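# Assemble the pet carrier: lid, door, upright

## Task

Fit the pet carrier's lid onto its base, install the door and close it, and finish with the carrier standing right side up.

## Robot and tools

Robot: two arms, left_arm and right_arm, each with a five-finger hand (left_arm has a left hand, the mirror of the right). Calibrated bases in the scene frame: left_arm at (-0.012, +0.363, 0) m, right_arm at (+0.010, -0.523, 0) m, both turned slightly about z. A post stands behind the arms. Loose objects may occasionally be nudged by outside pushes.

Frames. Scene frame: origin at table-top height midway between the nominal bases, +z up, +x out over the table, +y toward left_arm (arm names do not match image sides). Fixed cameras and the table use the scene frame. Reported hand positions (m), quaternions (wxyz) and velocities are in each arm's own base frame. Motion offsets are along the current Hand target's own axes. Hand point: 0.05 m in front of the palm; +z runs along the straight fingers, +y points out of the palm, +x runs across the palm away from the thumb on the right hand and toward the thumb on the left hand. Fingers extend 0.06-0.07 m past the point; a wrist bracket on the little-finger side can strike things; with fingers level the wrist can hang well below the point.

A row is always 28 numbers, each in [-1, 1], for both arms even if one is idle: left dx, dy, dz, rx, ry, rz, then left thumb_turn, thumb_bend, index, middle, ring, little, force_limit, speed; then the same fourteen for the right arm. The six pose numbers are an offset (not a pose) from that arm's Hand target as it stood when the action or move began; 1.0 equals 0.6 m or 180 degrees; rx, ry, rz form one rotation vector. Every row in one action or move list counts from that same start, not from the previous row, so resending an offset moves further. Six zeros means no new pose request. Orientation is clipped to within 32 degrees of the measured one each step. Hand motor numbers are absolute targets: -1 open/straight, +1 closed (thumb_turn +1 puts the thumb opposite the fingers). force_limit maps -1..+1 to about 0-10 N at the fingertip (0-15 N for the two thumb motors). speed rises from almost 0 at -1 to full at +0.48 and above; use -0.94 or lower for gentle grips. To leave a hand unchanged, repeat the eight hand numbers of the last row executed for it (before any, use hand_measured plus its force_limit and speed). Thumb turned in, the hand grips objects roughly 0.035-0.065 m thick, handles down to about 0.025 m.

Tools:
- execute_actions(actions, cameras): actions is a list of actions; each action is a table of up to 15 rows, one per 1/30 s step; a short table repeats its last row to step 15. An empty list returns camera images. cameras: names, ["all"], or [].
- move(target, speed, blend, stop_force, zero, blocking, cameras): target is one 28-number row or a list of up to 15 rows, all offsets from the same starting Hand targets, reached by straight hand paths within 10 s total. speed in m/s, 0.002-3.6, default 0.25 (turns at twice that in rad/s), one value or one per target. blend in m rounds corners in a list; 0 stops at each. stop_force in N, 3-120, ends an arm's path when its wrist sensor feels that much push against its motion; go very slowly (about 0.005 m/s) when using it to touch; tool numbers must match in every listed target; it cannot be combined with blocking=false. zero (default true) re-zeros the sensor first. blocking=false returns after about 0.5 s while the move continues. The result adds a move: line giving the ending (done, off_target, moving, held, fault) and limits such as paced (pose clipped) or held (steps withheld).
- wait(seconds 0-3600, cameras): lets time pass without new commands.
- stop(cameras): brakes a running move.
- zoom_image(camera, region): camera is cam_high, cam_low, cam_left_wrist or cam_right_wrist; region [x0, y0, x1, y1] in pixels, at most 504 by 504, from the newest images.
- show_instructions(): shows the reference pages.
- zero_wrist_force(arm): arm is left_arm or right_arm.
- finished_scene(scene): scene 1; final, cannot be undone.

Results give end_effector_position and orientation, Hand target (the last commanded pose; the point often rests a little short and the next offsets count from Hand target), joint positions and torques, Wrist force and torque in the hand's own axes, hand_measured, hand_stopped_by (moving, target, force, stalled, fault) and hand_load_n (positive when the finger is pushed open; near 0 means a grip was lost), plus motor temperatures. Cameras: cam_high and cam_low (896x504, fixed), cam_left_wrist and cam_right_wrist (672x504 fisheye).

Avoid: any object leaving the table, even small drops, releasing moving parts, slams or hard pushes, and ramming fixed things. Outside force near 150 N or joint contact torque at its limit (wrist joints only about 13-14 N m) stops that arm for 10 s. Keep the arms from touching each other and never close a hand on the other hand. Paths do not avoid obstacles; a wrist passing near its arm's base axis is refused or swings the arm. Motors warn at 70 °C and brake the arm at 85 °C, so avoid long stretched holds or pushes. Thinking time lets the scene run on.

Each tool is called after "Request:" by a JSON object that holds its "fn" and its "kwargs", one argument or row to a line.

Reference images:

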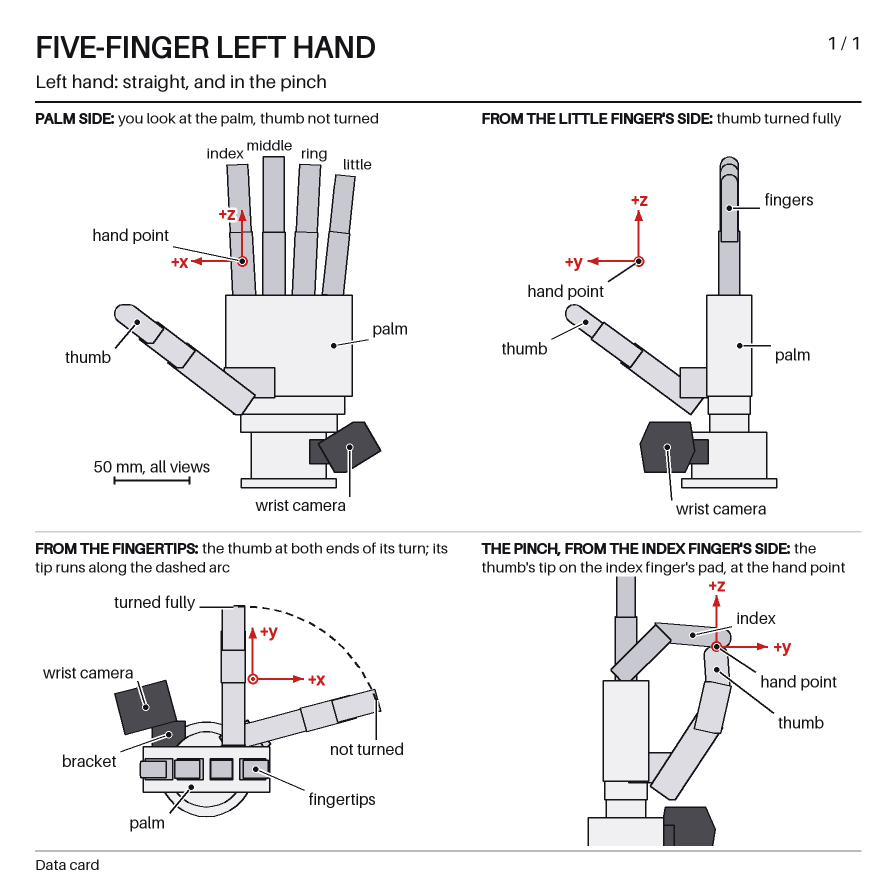

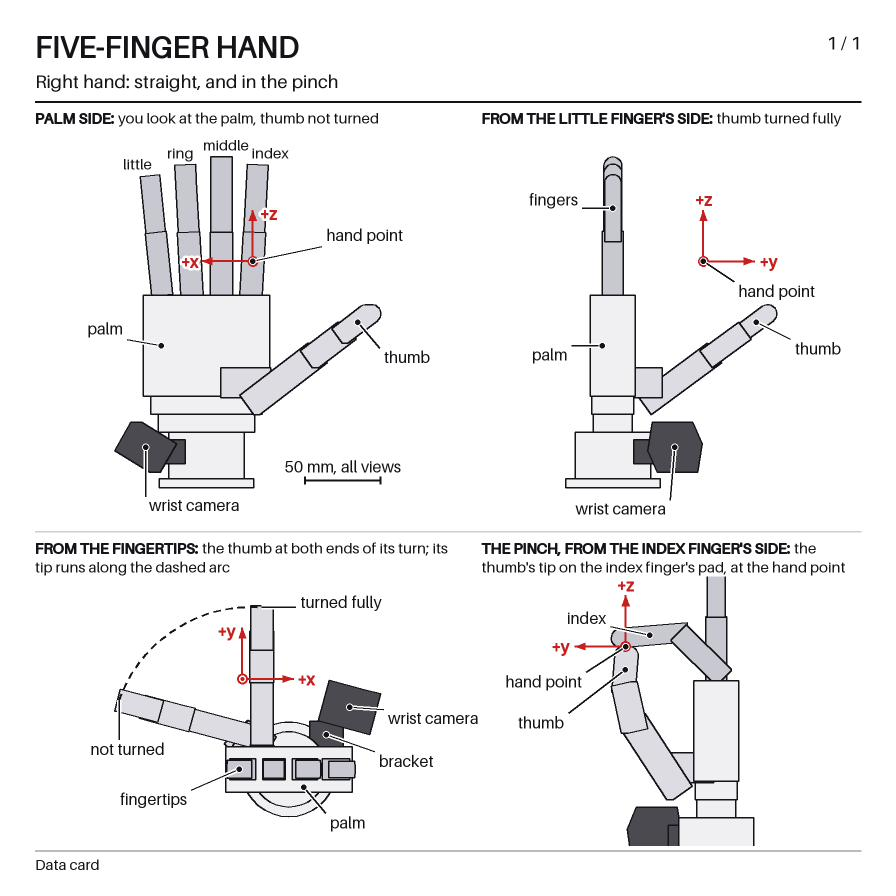

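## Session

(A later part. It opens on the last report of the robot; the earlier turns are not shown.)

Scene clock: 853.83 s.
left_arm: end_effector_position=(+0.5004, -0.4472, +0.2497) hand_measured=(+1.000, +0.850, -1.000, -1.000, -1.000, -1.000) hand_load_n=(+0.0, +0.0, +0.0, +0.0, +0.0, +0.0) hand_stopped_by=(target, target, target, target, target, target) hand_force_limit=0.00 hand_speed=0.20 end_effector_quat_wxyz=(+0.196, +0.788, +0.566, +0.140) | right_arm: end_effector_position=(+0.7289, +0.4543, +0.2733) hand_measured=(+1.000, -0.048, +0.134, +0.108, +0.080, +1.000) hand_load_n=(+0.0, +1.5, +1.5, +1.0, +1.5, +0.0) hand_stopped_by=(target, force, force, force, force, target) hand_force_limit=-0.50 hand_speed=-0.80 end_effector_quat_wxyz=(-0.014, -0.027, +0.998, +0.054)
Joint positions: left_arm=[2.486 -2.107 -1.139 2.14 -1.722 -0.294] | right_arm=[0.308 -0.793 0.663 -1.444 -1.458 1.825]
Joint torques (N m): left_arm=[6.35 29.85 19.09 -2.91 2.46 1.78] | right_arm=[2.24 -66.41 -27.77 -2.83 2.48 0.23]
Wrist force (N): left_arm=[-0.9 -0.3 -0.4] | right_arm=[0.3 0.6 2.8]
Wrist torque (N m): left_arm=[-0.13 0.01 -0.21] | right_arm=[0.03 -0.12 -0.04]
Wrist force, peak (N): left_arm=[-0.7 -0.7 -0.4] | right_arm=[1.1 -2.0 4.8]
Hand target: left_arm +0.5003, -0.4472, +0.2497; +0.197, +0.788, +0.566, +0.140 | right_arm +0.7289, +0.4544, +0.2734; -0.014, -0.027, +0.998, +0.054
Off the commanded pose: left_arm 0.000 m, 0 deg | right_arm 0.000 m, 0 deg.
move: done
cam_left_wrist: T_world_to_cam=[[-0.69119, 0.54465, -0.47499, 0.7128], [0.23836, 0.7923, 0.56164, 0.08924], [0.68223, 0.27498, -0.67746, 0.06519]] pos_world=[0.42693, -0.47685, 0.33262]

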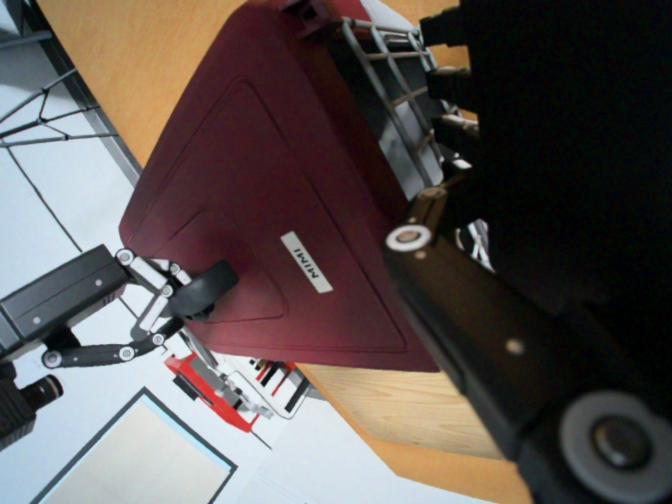

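Request:
{"fn": "move", "kwargs": {
  "target": [0,0,0,0,0,0,1,0.85,-1,-1,-1,-1,0,0.2,0.0006,0.0018,-0.0166,0,0,0,1,0.7,0.2,0.2,0.2,1,-0.5,-0.8],
  "cameras": ["cam_left_wrist","cam_high","cam_low"],
  "speed": 0.01
}}

Request:
{"fn": "zoom_image", "kwargs": {
  "camera": "cam_left_wrist",
  "region": [270, 0, 360, 60]
}}

Request:
{"fn": "zoom_image", "kwargs": {
  "camera": "cam_high",
  "region": [465, 170, 505, 210]
}}

Scene clock: 862.43 s.
left_arm: end_effector_position=(+0.5003, -0.4472, +0.2497) hand_measured=(+1.000, +0.850, -1.000, -1.000, -1.000, -1.000) hand_load_n=(+0.0, +0.0, +0.0, +0.5, +0.0, +0.0) hand_stopped_by=(target, target, target, target, target, target) hand_force_limit=0.00 hand_speed=0.20 end_effector_quat_wxyz=(+0.197, +0.788, +0.566, +0.140) | right_arm: end_effector_position=(+0.7288, +0.4544, +0.2835) hand_measured=(+1.000, -0.048, +0.134, +0.108, +0.080, +1.000) hand_load_n=(+0.0, +1.0, +3.0, +1.0, +1.5, +0.0) hand_stopped_by=(target, force, force, force, force, target) hand_force_limit=-0.50 hand_speed=-0.80 end_effector_quat_wxyz=(-0.014, -0.027, +0.998, +0.054)
Joint positions: left_arm=[2.486 -2.107 -1.139 2.14 -1.722 -0.294] | right_arm=[0.309 -0.787 0.627 -1.413 -1.458 1.825]
Joint torques (N m): left_arm=[-4.94 60.35 6.97 -0.46 1.27 -2.17] | right_arm=[3.93 -30.22 -16.45 -4.46 2.56 1.59]
Wrist force (N): left_arm=[-0.6 0.1 -0.2] | right_arm=[1.3 -2.1 4.2]
Wrist torque (N m): left_arm=[-0.12 0.00 -0.20] | right_arm=[-0.13 -0.21 -0.05]
Wrist force, peak (N): left_arm=[-0.9 -0.4 -0.6] | right_arm=[1.5 -2.2 4.8]
Hand target: left_arm +0.5003, -0.4472, +0.2497; +0.197, +0.788, +0.566, +0.140 | right_arm +0.7288, +0.4544, +0.2834; -0.014, -0.027, +0.998, +0.054
Off the commanded pose: left_arm 0.000 m, 0 deg | right_arm 0.000 m, 0 deg.
move: done
cam_left_wrist: T_world_to_cam=[[-0.6912, 0.5446, -0.47502, 0.7128], [0.23832, 0.79234, 0.56161, 0.08928], [0.68223, 0.27498, -0.67746, 0.06519]] pos_world=[0.42693, -0.47685, 0.33262]
Images, in order (width x height): cam_high 896x504, cam_low 896x504, cam_left_wrist 672x504.

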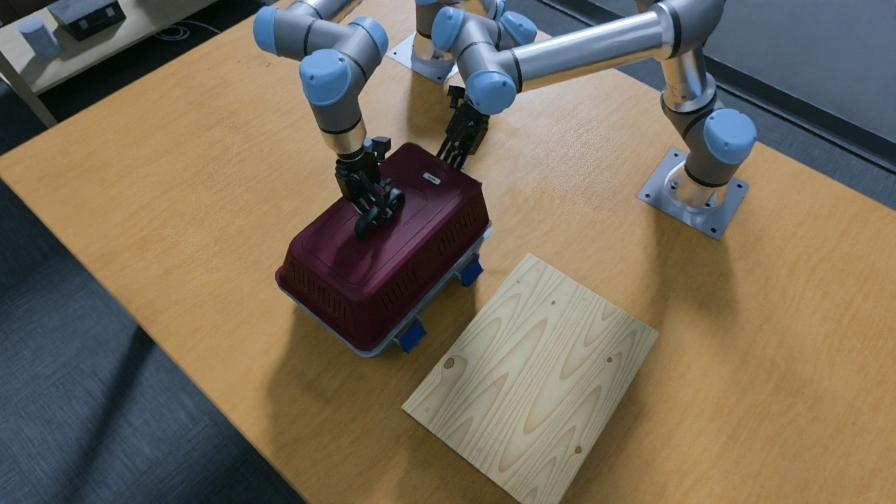

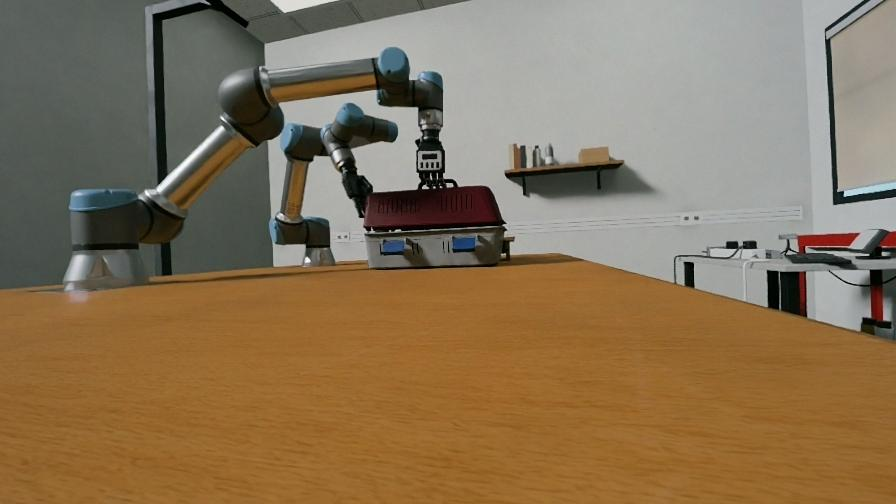

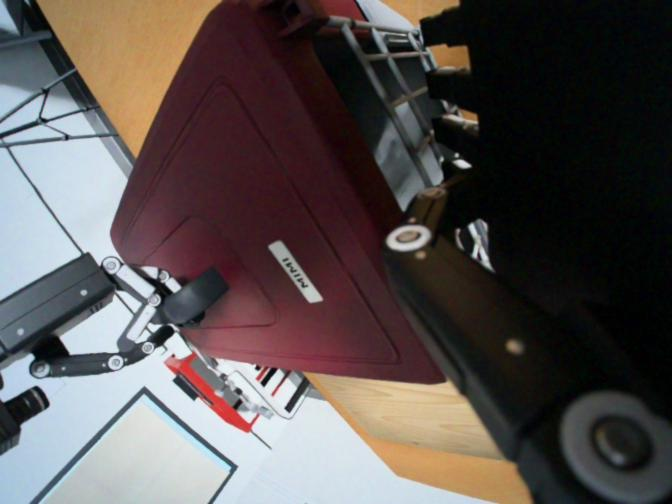

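Scaled by 5.600 from the camera's image (finer frame: 960x720).

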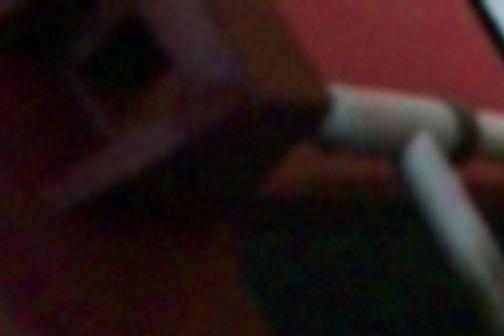

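Scaled by 12.600 from the camera's image (finer frame: 1280x720).

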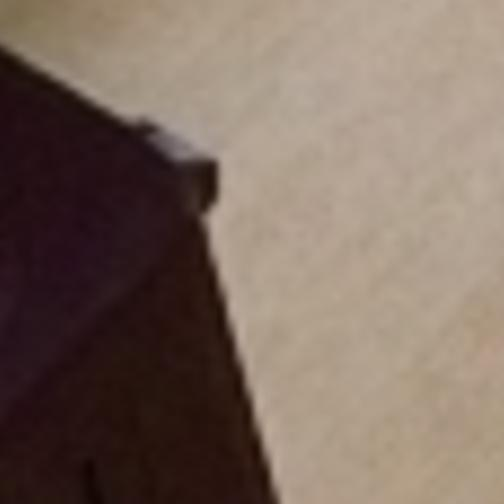

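Request:
{"fn": "move", "kwargs": {
  "target": [0,0,0,0,0,0,1,0.85,-1,-1,-1,-1,0,0.2,-0.0018,0.0005,0.0168,0,0,0,1,0.7,0.2,0.2,0.2,1,-0.5,-0.8],
  "cameras": ["cam_left_wrist"],
  "speed": 0.01,
  "stop_force": 3.5
}}

Request:
{"fn": "zoom_image", "kwargs": {
  "camera": "cam_left_wrist",
  "region": [270, 0, 360, 60]
}}

Scene clock: 882.80 s.
left_arm: end_effector_position=(+0.5003, -0.4472, +0.2497) hand_measured=(+1.000, +0.850, -1.000, -1.000, -1.000, -1.000) hand_load_n=(+0.0, +0.0, +0.0, +0.0, +0.0, +0.0) hand_stopped_by=(target, target, target, target, target, target) hand_force_limit=0.00 hand_speed=0.20 end_effector_quat_wxyz=(+0.197, +0.788, +0.566, +0.140) | right_arm: end_effector_position=(+0.7296, +0.4558, +0.2734) hand_measured=(+1.000, -0.048, +0.136, +0.108, +0.080, +1.000) hand_load_n=(+0.0, +3.0, +2.0, +0.0, +1.0, +0.0) hand_stopped_by=(target, force, force, force, force, target) hand_force_limit=-0.50 hand_speed=-0.80 end_effector_quat_wxyz=(-0.014, -0.027, +0.998, +0.054)
Joint positions: left_arm=[2.486 -2.107 -1.139 2.14 -1.722 -0.294] | right_arm=[0.31 -0.788 0.655 -1.44 -1.458 1.827]
Joint torques (N m): left_arm=[-6.64 60.89 6.38 -0.47 0.02 -2.15] | right_arm=[-1.06 -72.45 -39.85 -0.15 0.77 0.45]
Wrist force (N): left_arm=[-0.7 -0.2 -0.3] | right_arm=[0.3 0.7 2.7]
Wrist torque (N m): left_arm=[-0.14 0.00 -0.20] | right_arm=[0.09 -0.06 -0.07]
Wrist force, peak (N): left_arm=[-0.6 -0.1 -0.5] | right_arm=[0.9 -2.0 4.8]
Hand target: left_arm +0.5003, -0.4472, +0.2497; +0.197, +0.788, +0.566, +0.140 | right_arm +0.7296, +0.4558, +0.2734; -0.014, -0.027, +0.998, +0.054
Off the commanded pose: left_arm 0.000 m, 0 deg | right_arm 0.000 m, 0 deg.
move: done
cam_left_wrist: T_world_to_cam=[[-0.6912, 0.5446, -0.47502, 0.7128], [0.23832, 0.79234, 0.56161, 0.08928], [0.68223, 0.27498, -0.67746, 0.06519]] pos_world=[0.42693, -0.47685, 0.33262]

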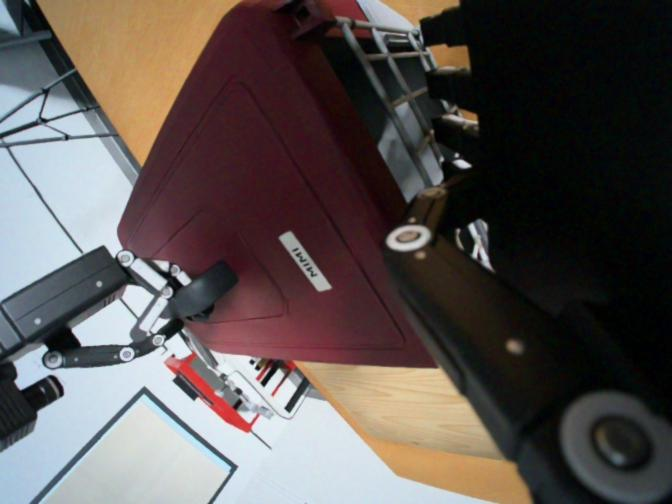

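Scaled by 5.600 from the camera's image (finer frame: 960x720).

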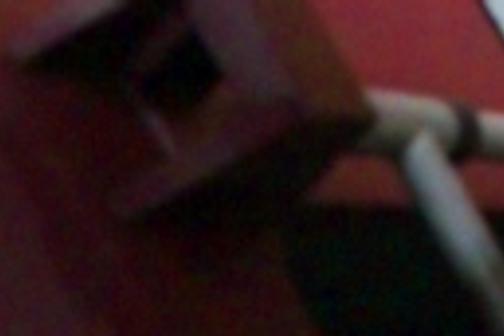

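Request:
{"fn": "execute_actions", "kwargs": {
  "actions": [],
  "cameras": ["cam_high","cam_low"]
}}

Request:
{"fn": "zoom_image", "kwargs": {
  "camera": "cam_low",
  "region": [355, 200, 435, 250]
}}

Request:
{"fn": "zoom_image", "kwargs": {
  "camera": "cam_low",
  "region": [435, 200, 515, 250]
}}

Request:
{"fn": "zoom_image", "kwargs": {
  "camera": "cam_high",
  "region": [265, 260, 335, 330]
}}

Request:
{"fn": "zoom_image", "kwargs": {
  "camera": "cam_high",
  "region": [340, 300, 410, 370]
}}

Request:
{"fn": "zoom_image", "kwargs": {
  "camera": "cam_high",
  "region": [450, 190, 520, 260]
}}

Scene clock: 890.20 s.
left_arm: end_effector_position=(+0.5003, -0.4472, +0.2497) hand_measured=(+1.000, +0.850, -1.000, -1.000, -1.000, -1.000) hand_load_n=(+0.0, +0.0, +0.0, +0.0, +0.0, +0.0) hand_stopped_by=(target, target, target, target, target, target) hand_force_limit=0.00 hand_speed=0.20 end_effector_quat_wxyz=(+0.197, +0.788, +0.566, +0.140) | right_arm: end_effector_position=(+0.7296, +0.4558, +0.2734) hand_measured=(+1.000, -0.048, +0.136, +0.108, +0.080, +1.000) hand_load_n=(+0.0, +2.5, +2.0, +0.5, +1.0, +0.0) hand_stopped_by=(target, force, force, force, force, target) hand_force_limit=-0.50 hand_speed=-0.80 end_effector_quat_wxyz=(-0.014, -0.027, +0.998, +0.054)
Joint positions: left_arm=[2.486 -2.107 -1.139 2.14 -1.722 -0.294] | right_arm=[0.31 -0.788 0.655 -1.44 -1.458 1.827]
Joint velocities: within noise
Joint torques (N m): left_arm=[-6.78 60.97 7.63 -0.53 -0.64 -1.99] | right_arm=[-4.81 -57.16 -39.8 -2.16 -0.65 -1.56]
Motor temperatures (°C): left_arm=[32 28 34 38 31 37] | right_arm=[25 37 37 32 37 49]
Wrist force (N): left_arm=[-0.7 -0.3 -0.2] | right_arm=[0.3 0.8 2.2]
Wrist torque (N m): left_arm=[-0.17 0.01 -0.19] | right_arm=[0.11 -0.07 -0.07]
Wrist force, peak (N): left_arm=[-0.9 -0.2 -0.3] | right_arm=[0.5 0.5 2.9]
Hand target: left_arm +0.5003, -0.4472, +0.2497; +0.197, +0.788, +0.566, +0.140 | right_arm +0.7296, +0.4558, +0.2734; -0.014, -0.027, +0.998, +0.054
Off the commanded pose: left_arm 0.000 m, 0 deg | right_arm 0.000 m, 0 deg.
Images, in order (width x height): cam_high 896x504, cam_low 896x504.

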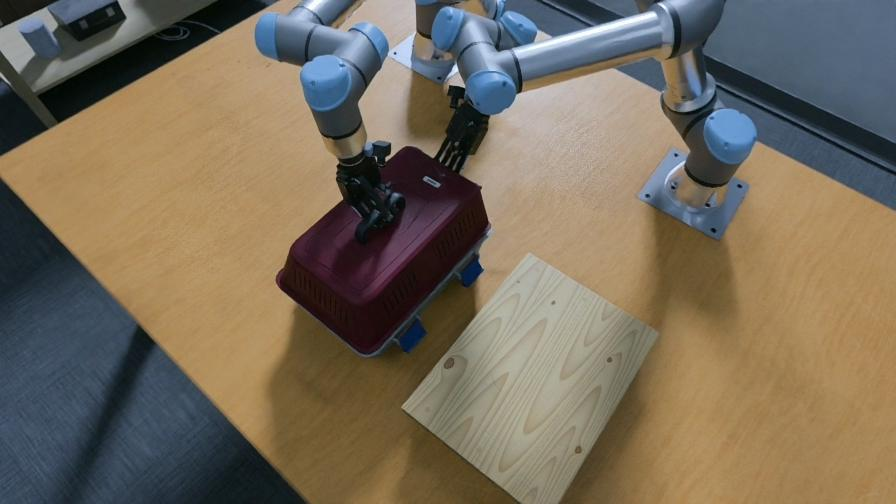

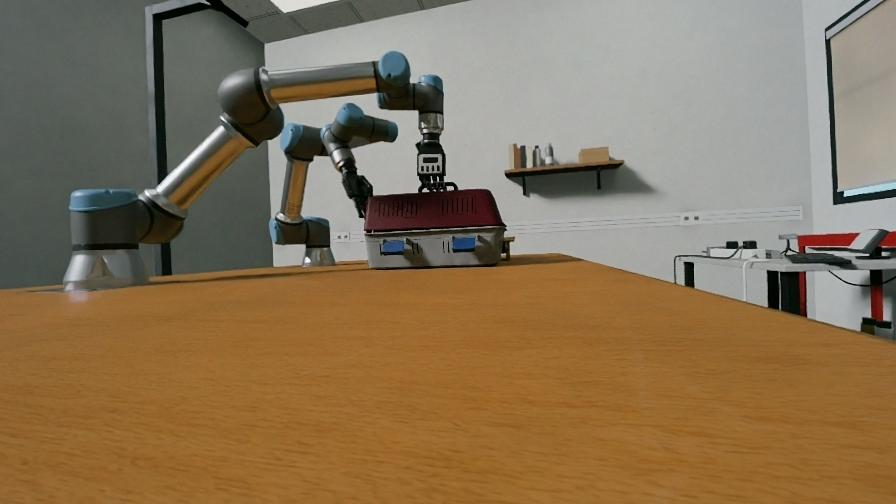

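Scaled by 6.300 from the camera's image (finer frame: 1280x720).

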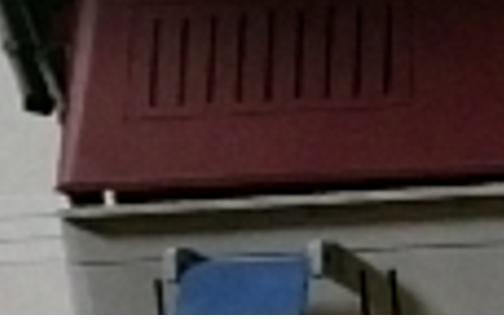

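Scaled by 6.300 from the camera's image (finer frame: 1280x720).

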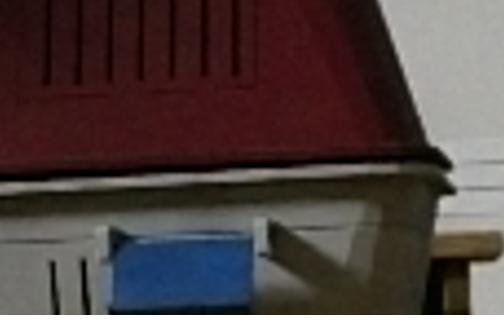

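Scaled by 7.200 from the camera's image (finer frame: 1280x720).

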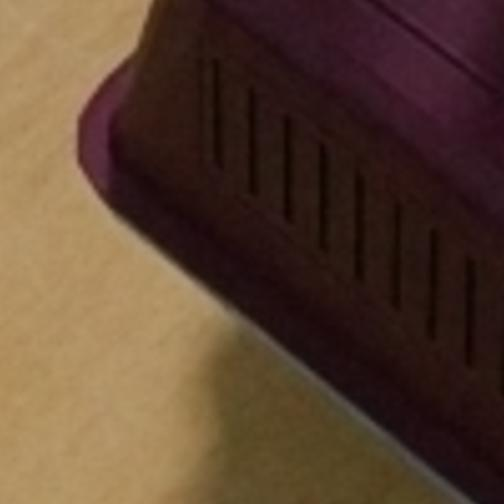

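Scaled by 7.200 from the camera's image (finer frame: 1280x720).

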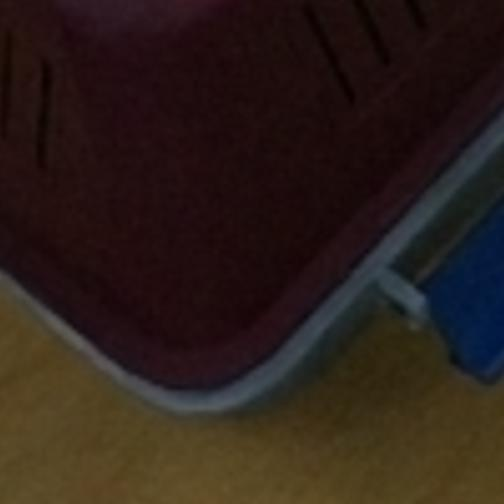

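Scaled by 7.200 from the camera's image (finer frame: 1280x720).

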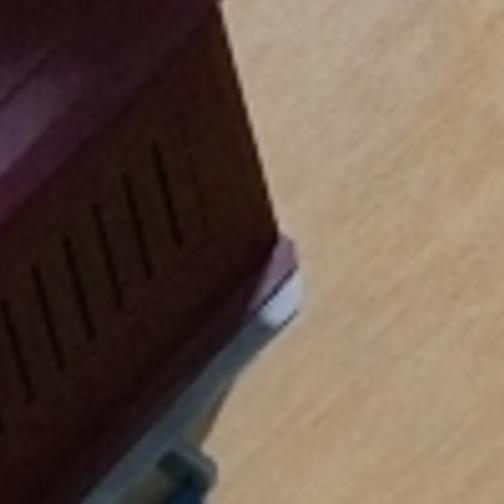

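Request:
{"fn": "move", "kwargs": {
  "target": [0,0,0,0,0,0,1,0.85,-1,-1,-1,-1,0,0.2,-0.0003,0.0062,-0.0027,-0.0001,-0.0003,0.0028,1,0.7,0.2,0.2,0.2,1,-0.5,-0.8],
  "cameras": ["cam_left_wrist","cam_high"],
  "speed": 0.01
}}

Request:
{"fn": "zoom_image", "kwargs": {
  "camera": "cam_left_wrist",
  "region": [270, 0, 360, 60]
}}

Request:
{"fn": "zoom_image", "kwargs": {
  "camera": "cam_left_wrist",
  "region": [320, 0, 500, 200]
}}

Request:
{"fn": "zoom_image", "kwargs": {
  "camera": "cam_high",
  "region": [450, 190, 520, 260]
}}

Request:
{"fn": "zoom_image", "kwargs": {
  "camera": "cam_high",
  "region": [265, 260, 335, 330]
}}

Scene clock: 900.93 s.
left_arm: end_effector_position=(+0.5003, -0.4472, +0.2497) hand_measured=(+1.000, +0.850, -1.000, -1.000, -1.000, -1.000) hand_load_n=(+0.0, +0.0, +0.0, +0.0, +0.0, +0.0) hand_stopped_by=(target, target, target, target, target, target) hand_force_limit=0.00 hand_speed=0.20 end_effector_quat_wxyz=(+0.197, +0.788, +0.566, +0.140) | right_arm: end_effector_position=(+0.7296, +0.4594, +0.2755) hand_measured=(+1.000, -0.048, +0.134, +0.108, +0.080, +1.000) hand_load_n=(+0.0, +1.5, +3.0, +1.0, +1.5, +0.0) hand_stopped_by=(target, force, force, force, force, target) hand_force_limit=-0.50 hand_speed=-0.80 end_effector_quat_wxyz=(-0.014, -0.023, +0.998, +0.054)
Joint positions: left_arm=[2.486 -2.107 -1.139 2.14 -1.722 -0.294] | right_arm=[0.315 -0.783 0.64 -1.433 -1.458 1.841]
Joint torques (N m): left_arm=[-6.84 61.39 7.43 -0.42 -1.9 -1.98] | right_arm=[-4.4 -36.2 -20.79 -2.38 -0.03 -1.58]
Wrist force (N): left_arm=[-0.7 0.0 0.0] | right_arm=[1.0 -1.8 4.5]
Wrist torque (N m): left_arm=[-0.16 0.01 -0.20] | right_arm=[-0.10 -0.17 -0.04]
Wrist force, peak (N): left_arm=[-0.8 -0.3 -0.3] | right_arm=[1.4 -1.8 4.7]
Hand target: left_arm +0.5003, -0.4472, +0.2497; +0.197, +0.788, +0.566, +0.140 | right_arm +0.7296, +0.4593, +0.2754; -0.014, -0.023, +0.998, +0.054
Off the commanded pose: left_arm 0.000 m, 0 deg | right_arm 0.000 m, 0 deg.
move: done
cam_left_wrist: T_world_to_cam=[[-0.6912, 0.5446, -0.47502, 0.7128], [0.23832, 0.79234, 0.56161, 0.08928], [0.68223, 0.27498, -0.67746, 0.06519]] pos_world=[0.42693, -0.47685, 0.33262]
Images, in order (width x height): cam_high 896x504, cam_left_wrist 672x504.

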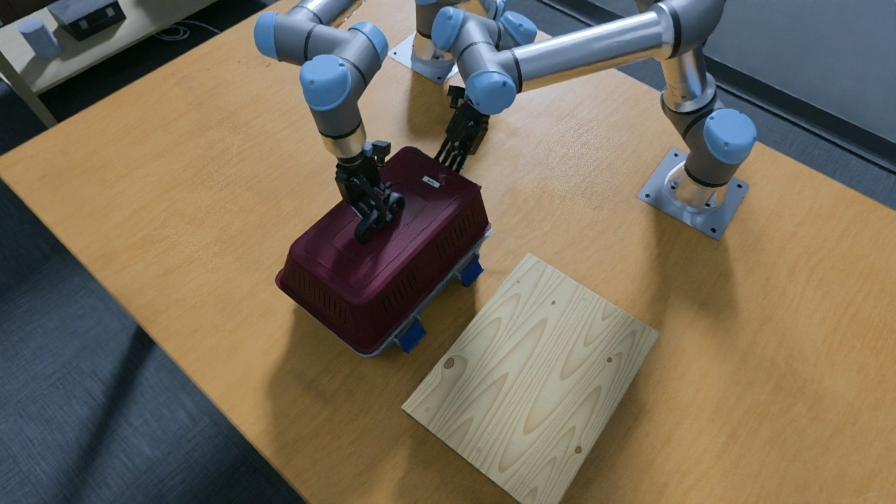

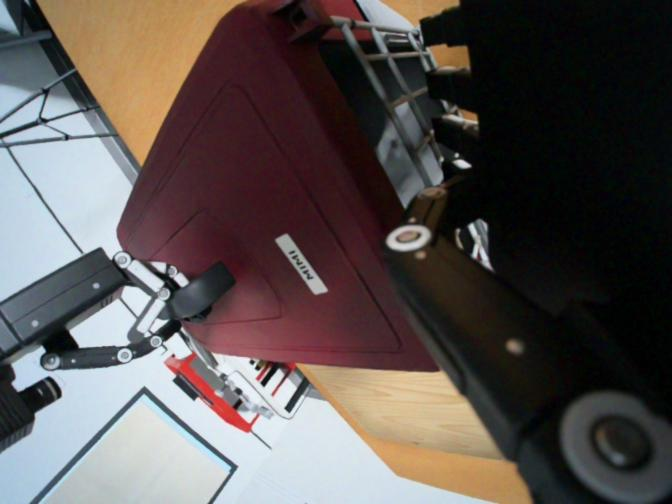

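Scaled by 5.600 from the camera's image (finer frame: 960x720).

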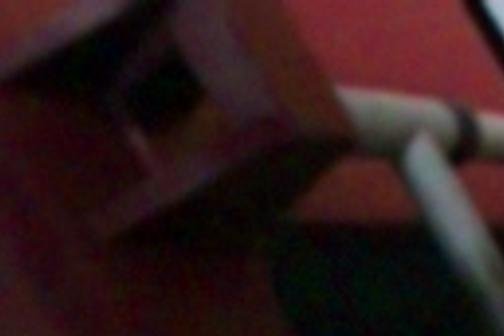

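Scaled by 2.520 from the camera's image (finer frame: 960x720).

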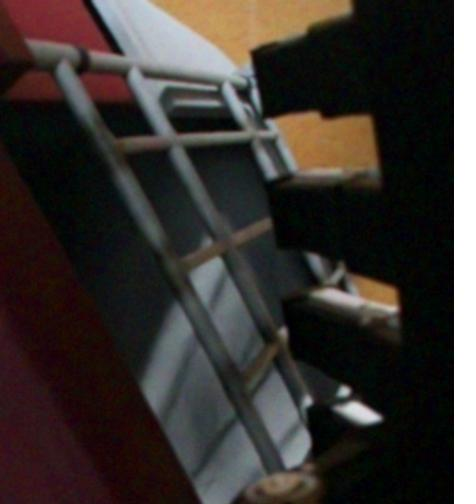

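Scaled by 7.200 from the camera's image (finer frame: 1280x720).

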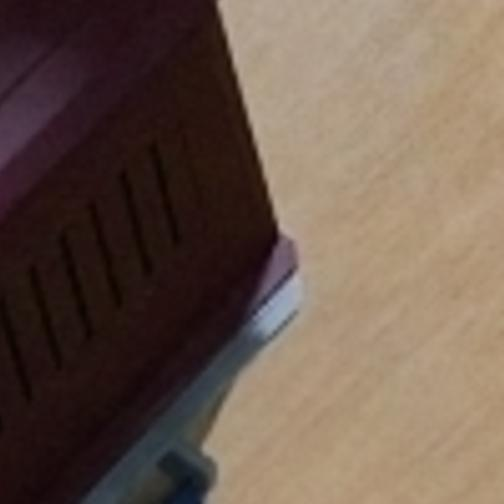

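Scaled by 7.200 from the camera's image (finer frame: 1280x720).

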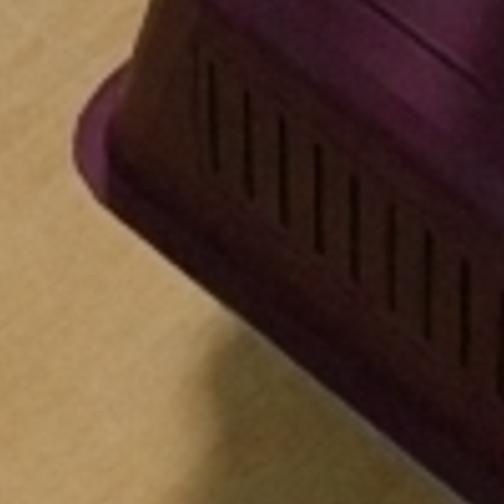

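Request:
{"fn": "execute_actions", "kwargs": {
  "actions": [],
  "cameras": ["cam_right_wrist","cam_low"]
}}

Request:
{"fn": "zoom_image", "kwargs": {
  "camera": "cam_low",
  "region": [340, 170, 530, 280]
}}

Scene clock: 909.80 s.
left_arm: end_effector_position=(+0.5003, -0.4472, +0.2497) hand_measured=(+1.000, +0.850, -1.000, -1.000, -1.000, -1.000) hand_load_n=(+0.0, +0.0, +0.0, +0.0, +0.0, +0.0) hand_stopped_by=(target, target, target, target, target, target) hand_force_limit=0.00 hand_speed=0.20 end_effector_quat_wxyz=(+0.197, +0.788, +0.566, +0.140) | right_arm: end_effector_position=(+0.7296, +0.4593, +0.2754) hand_measured=(+1.000, -0.048, +0.134, +0.108, +0.080, +1.000) hand_load_n=(+0.0, +1.5, +3.5, +1.0, +1.5, +0.0) hand_stopped_by=(target, force, force, force, force, target) hand_force_limit=-0.50 hand_speed=-0.80 end_effector_quat_wxyz=(-0.014, -0.023, +0.998, +0.054)
Joint positions: left_arm=[2.486 -2.107 -1.139 2.14 -1.722 -0.294] | right_arm=[0.315 -0.783 0.641 -1.433 -1.458 1.84]
Joint velocities: within noise
Joint torques (N m): left_arm=[-6.47 60.71 7.15 -0.64 -2.31 -1.75] | right_arm=[-4.07 -78.97 -6.53 -5.09 3.04 -1.28]
Motor temperatures (°C): left_arm=[32 28 34 38 31 37] | right_arm=[25 37 37 32 37 49]
Wrist force (N): left_arm=[-0.4 0.0 -0.1] | right_arm=[0.9 -1.7 4.5]
Wrist torque (N m): left_arm=[-0.15 -0.03 -0.18] | right_arm=[-0.08 -0.15 -0.05]
Wrist force, peak (N): left_arm=[-0.8 0.1 -0.2] | right_arm=[1.1 -2.4 4.6]
Hand target: left_arm +0.5003, -0.4472, +0.2497; +0.197, +0.788, +0.566, +0.140 | right_arm +0.7296, +0.4593, +0.2754; -0.014, -0.023, +0.998, +0.054
Off the commanded pose: left_arm 0.000 m, 0 deg | right_arm 0.000 m, 0 deg.
camera_calibration:
cam_right_wrist: T_world_to_cam=[[-0.34636, 0.93276, 0.09991, -0.20442], [0.82822, 0.25404, 0.49952, -0.8521], [0.44055, 0.25577, -0.86052, -0.0879]] pos_world=[0.67364, 0.42962, 0.37043]
Images, in order (width x height): cam_low 896x504, cam_right_wrist 672x504.

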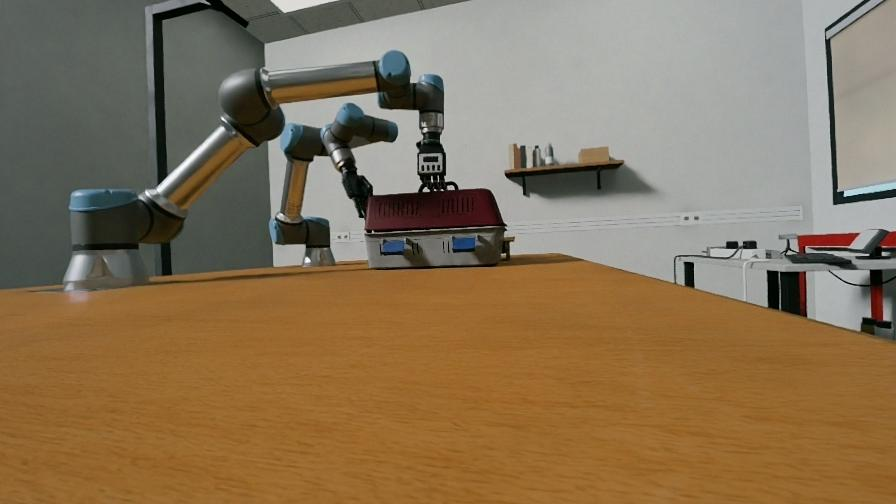

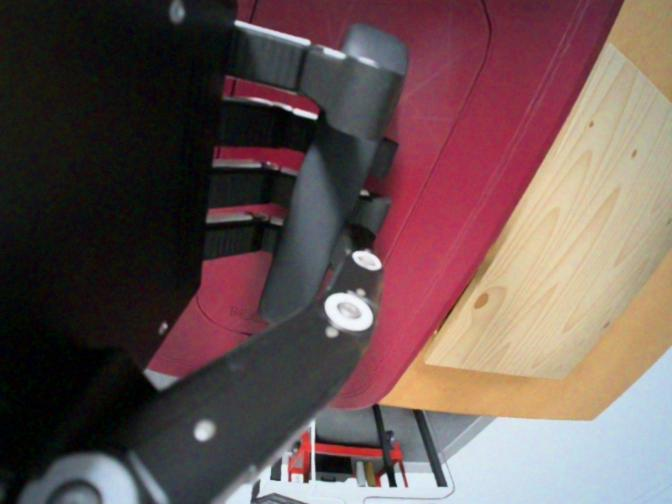

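Scaled by 2.653 from the camera's image (finer frame: 1280x720).

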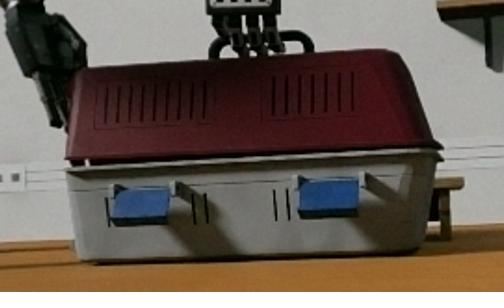

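Request:
{"fn": "zoom_image", "kwargs": {
  "camera": "cam_right_wrist",
  "region": [420, 0, 672, 300]
}}

Scaled by 1.680 from the camera's image (finer frame: 960x720).

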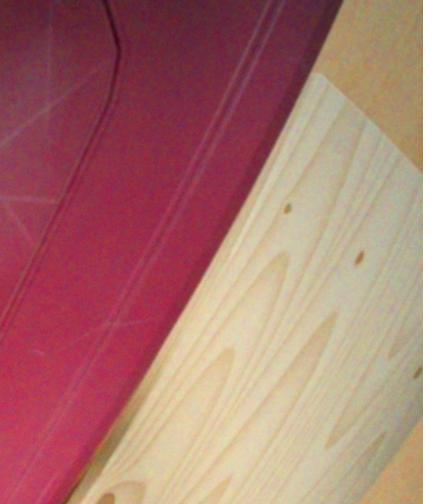

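Request:
{"fn": "move", "kwargs": {
  "target": [0,0,0,0,0,0,1,0.85,-1,-1,-1,-1,0,0.2,0,0,0,0,0,0,1,-0.3,0.2,0.2,0.2,1,-0.5,-0.9],
  "cameras": ["cam_left_wrist","cam_right_wrist","cam_high","cam_low"]
}}

Request:
{"fn": "zoom_image", "kwargs": {
  "camera": "cam_right_wrist",
  "region": [420, 0, 672, 300]
}}

Request:
{"fn": "zoom_image", "kwargs": {
  "camera": "cam_high",
  "region": [450, 190, 520, 260]
}}

Request:
{"fn": "zoom_image", "kwargs": {
  "camera": "cam_high",
  "region": [265, 260, 335, 330]
}}

Request:
{"fn": "zoom_image", "kwargs": {
  "camera": "cam_low",
  "region": [355, 200, 435, 250]
}}

Scene clock: 926.00 s.
left_arm: end_effector_position=(+0.5003, -0.4472, +0.2497) hand_measured=(+1.000, +0.850, -1.000, -1.000, -1.000, -1.000) hand_load_n=(+0.0, +0.0, +0.0, +0.0, +0.0, +0.0) hand_stopped_by=(target, target, target, target, target, target) hand_force_limit=0.00 hand_speed=0.20 end_effector_quat_wxyz=(+0.197, +0.788, +0.566, +0.140) | right_arm: end_effector_position=(+0.7296, +0.4593, +0.2754) hand_measured=(+1.000, -0.300, +0.134, +0.108, +0.080, +1.000) hand_load_n=(+0.0, -0.5, +2.5, +1.0, +1.5, +0.0) hand_stopped_by=(target, target, force, force, force, target) hand_force_limit=-0.50 hand_speed=-0.90 end_effector_quat_wxyz=(-0.014, -0.023, +0.998, +0.054)
Joint positions: left_arm=[2.486 -2.107 -1.139 2.14 -1.722 -0.294] | right_arm=[0.315 -0.783 0.641 -1.433 -1.458 1.84]
Joint torques (N m): left_arm=[-5.94 60.47 8.35 -0.23 -3.16 -1.61] | right_arm=[-4.04 -78.58 -7.47 -5.26 3.04 -1.25]
Wrist force (N): left_arm=[-0.6 -0.1 -0.1] | right_arm=[0.9 -1.8 4.4]
Wrist torque (N m): left_arm=[-0.16 0.00 -0.19] | right_arm=[-0.10 -0.14 -0.07]
Wrist force, peak (N): left_arm=[-0.8 -0.1 -0.3] | right_arm=[1.2 -1.8 4.8]
Hand target: left_arm +0.5003, -0.4472, +0.2497; +0.197, +0.788, +0.566, +0.140 | right_arm +0.7296, +0.4593, +0.2754; -0.014, -0.023, +0.998, +0.054
Off the commanded pose: left_arm 0.000 m, 0 deg | right_arm 0.000 m, 0 deg.
move: done
cam_left_wrist: T_world_to_cam=[[-0.6912, 0.5446, -0.47502, 0.7128], [0.23832, 0.79234, 0.56161, 0.08928], [0.68223, 0.27498, -0.67746, 0.06519]] pos_world=[0.42693, -0.47685, 0.33262]
cam_right_wrist: T_world_to_cam=[[-0.34636, 0.93276, 0.09991, -0.20442], [0.82822, 0.25404, 0.49952, -0.8521], [0.44055, 0.25577, -0.86052, -0.0879]] pos_world=[0.67364, 0.42962, 0.37043]

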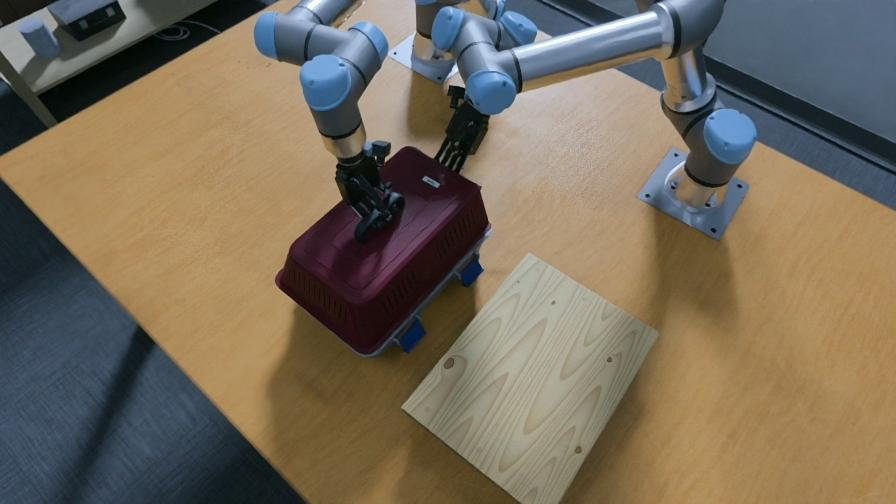

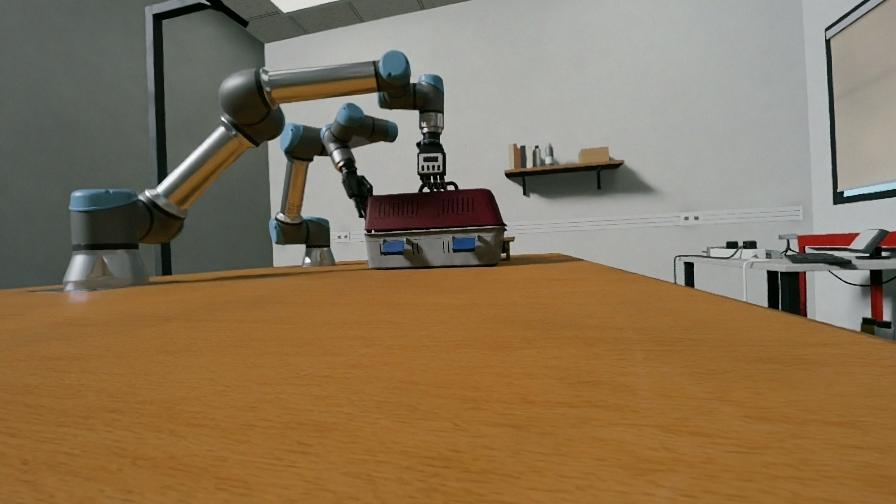

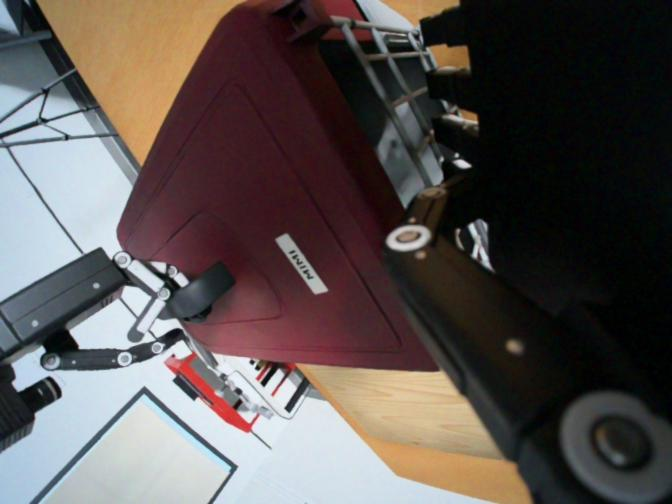

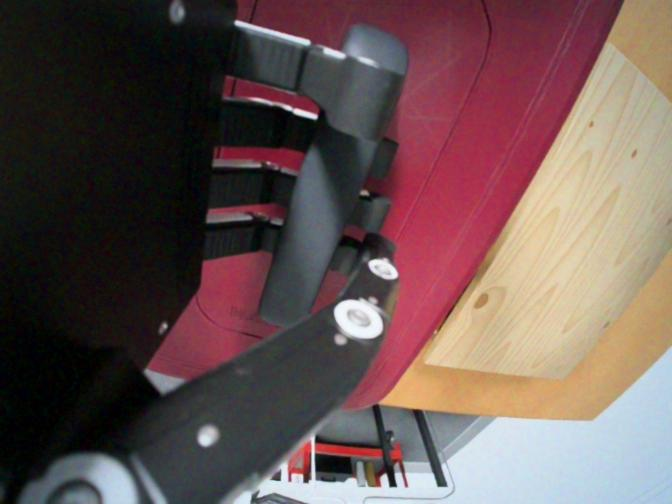

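Scaled by 1.680 from the camera's image (finer frame: 960x720).

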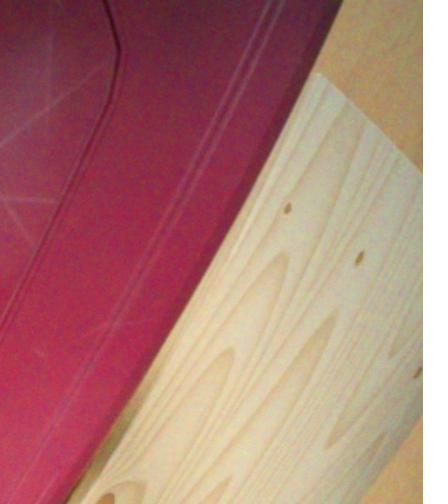

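Scaled by 7.200 from the camera's image (finer frame: 1280x720).

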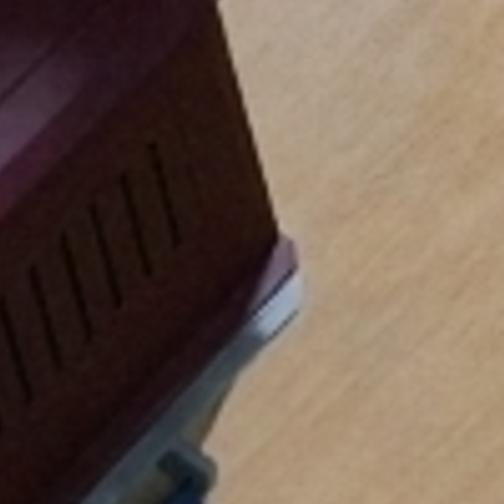

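Scaled by 7.200 from the camera's image (finer frame: 1280x720).

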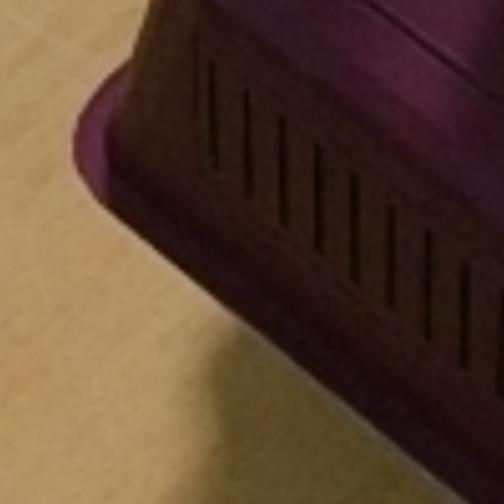

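Scaled by 6.300 from the camera's image (finer frame: 1280x720).

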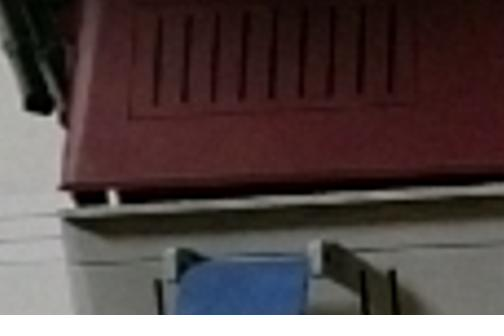

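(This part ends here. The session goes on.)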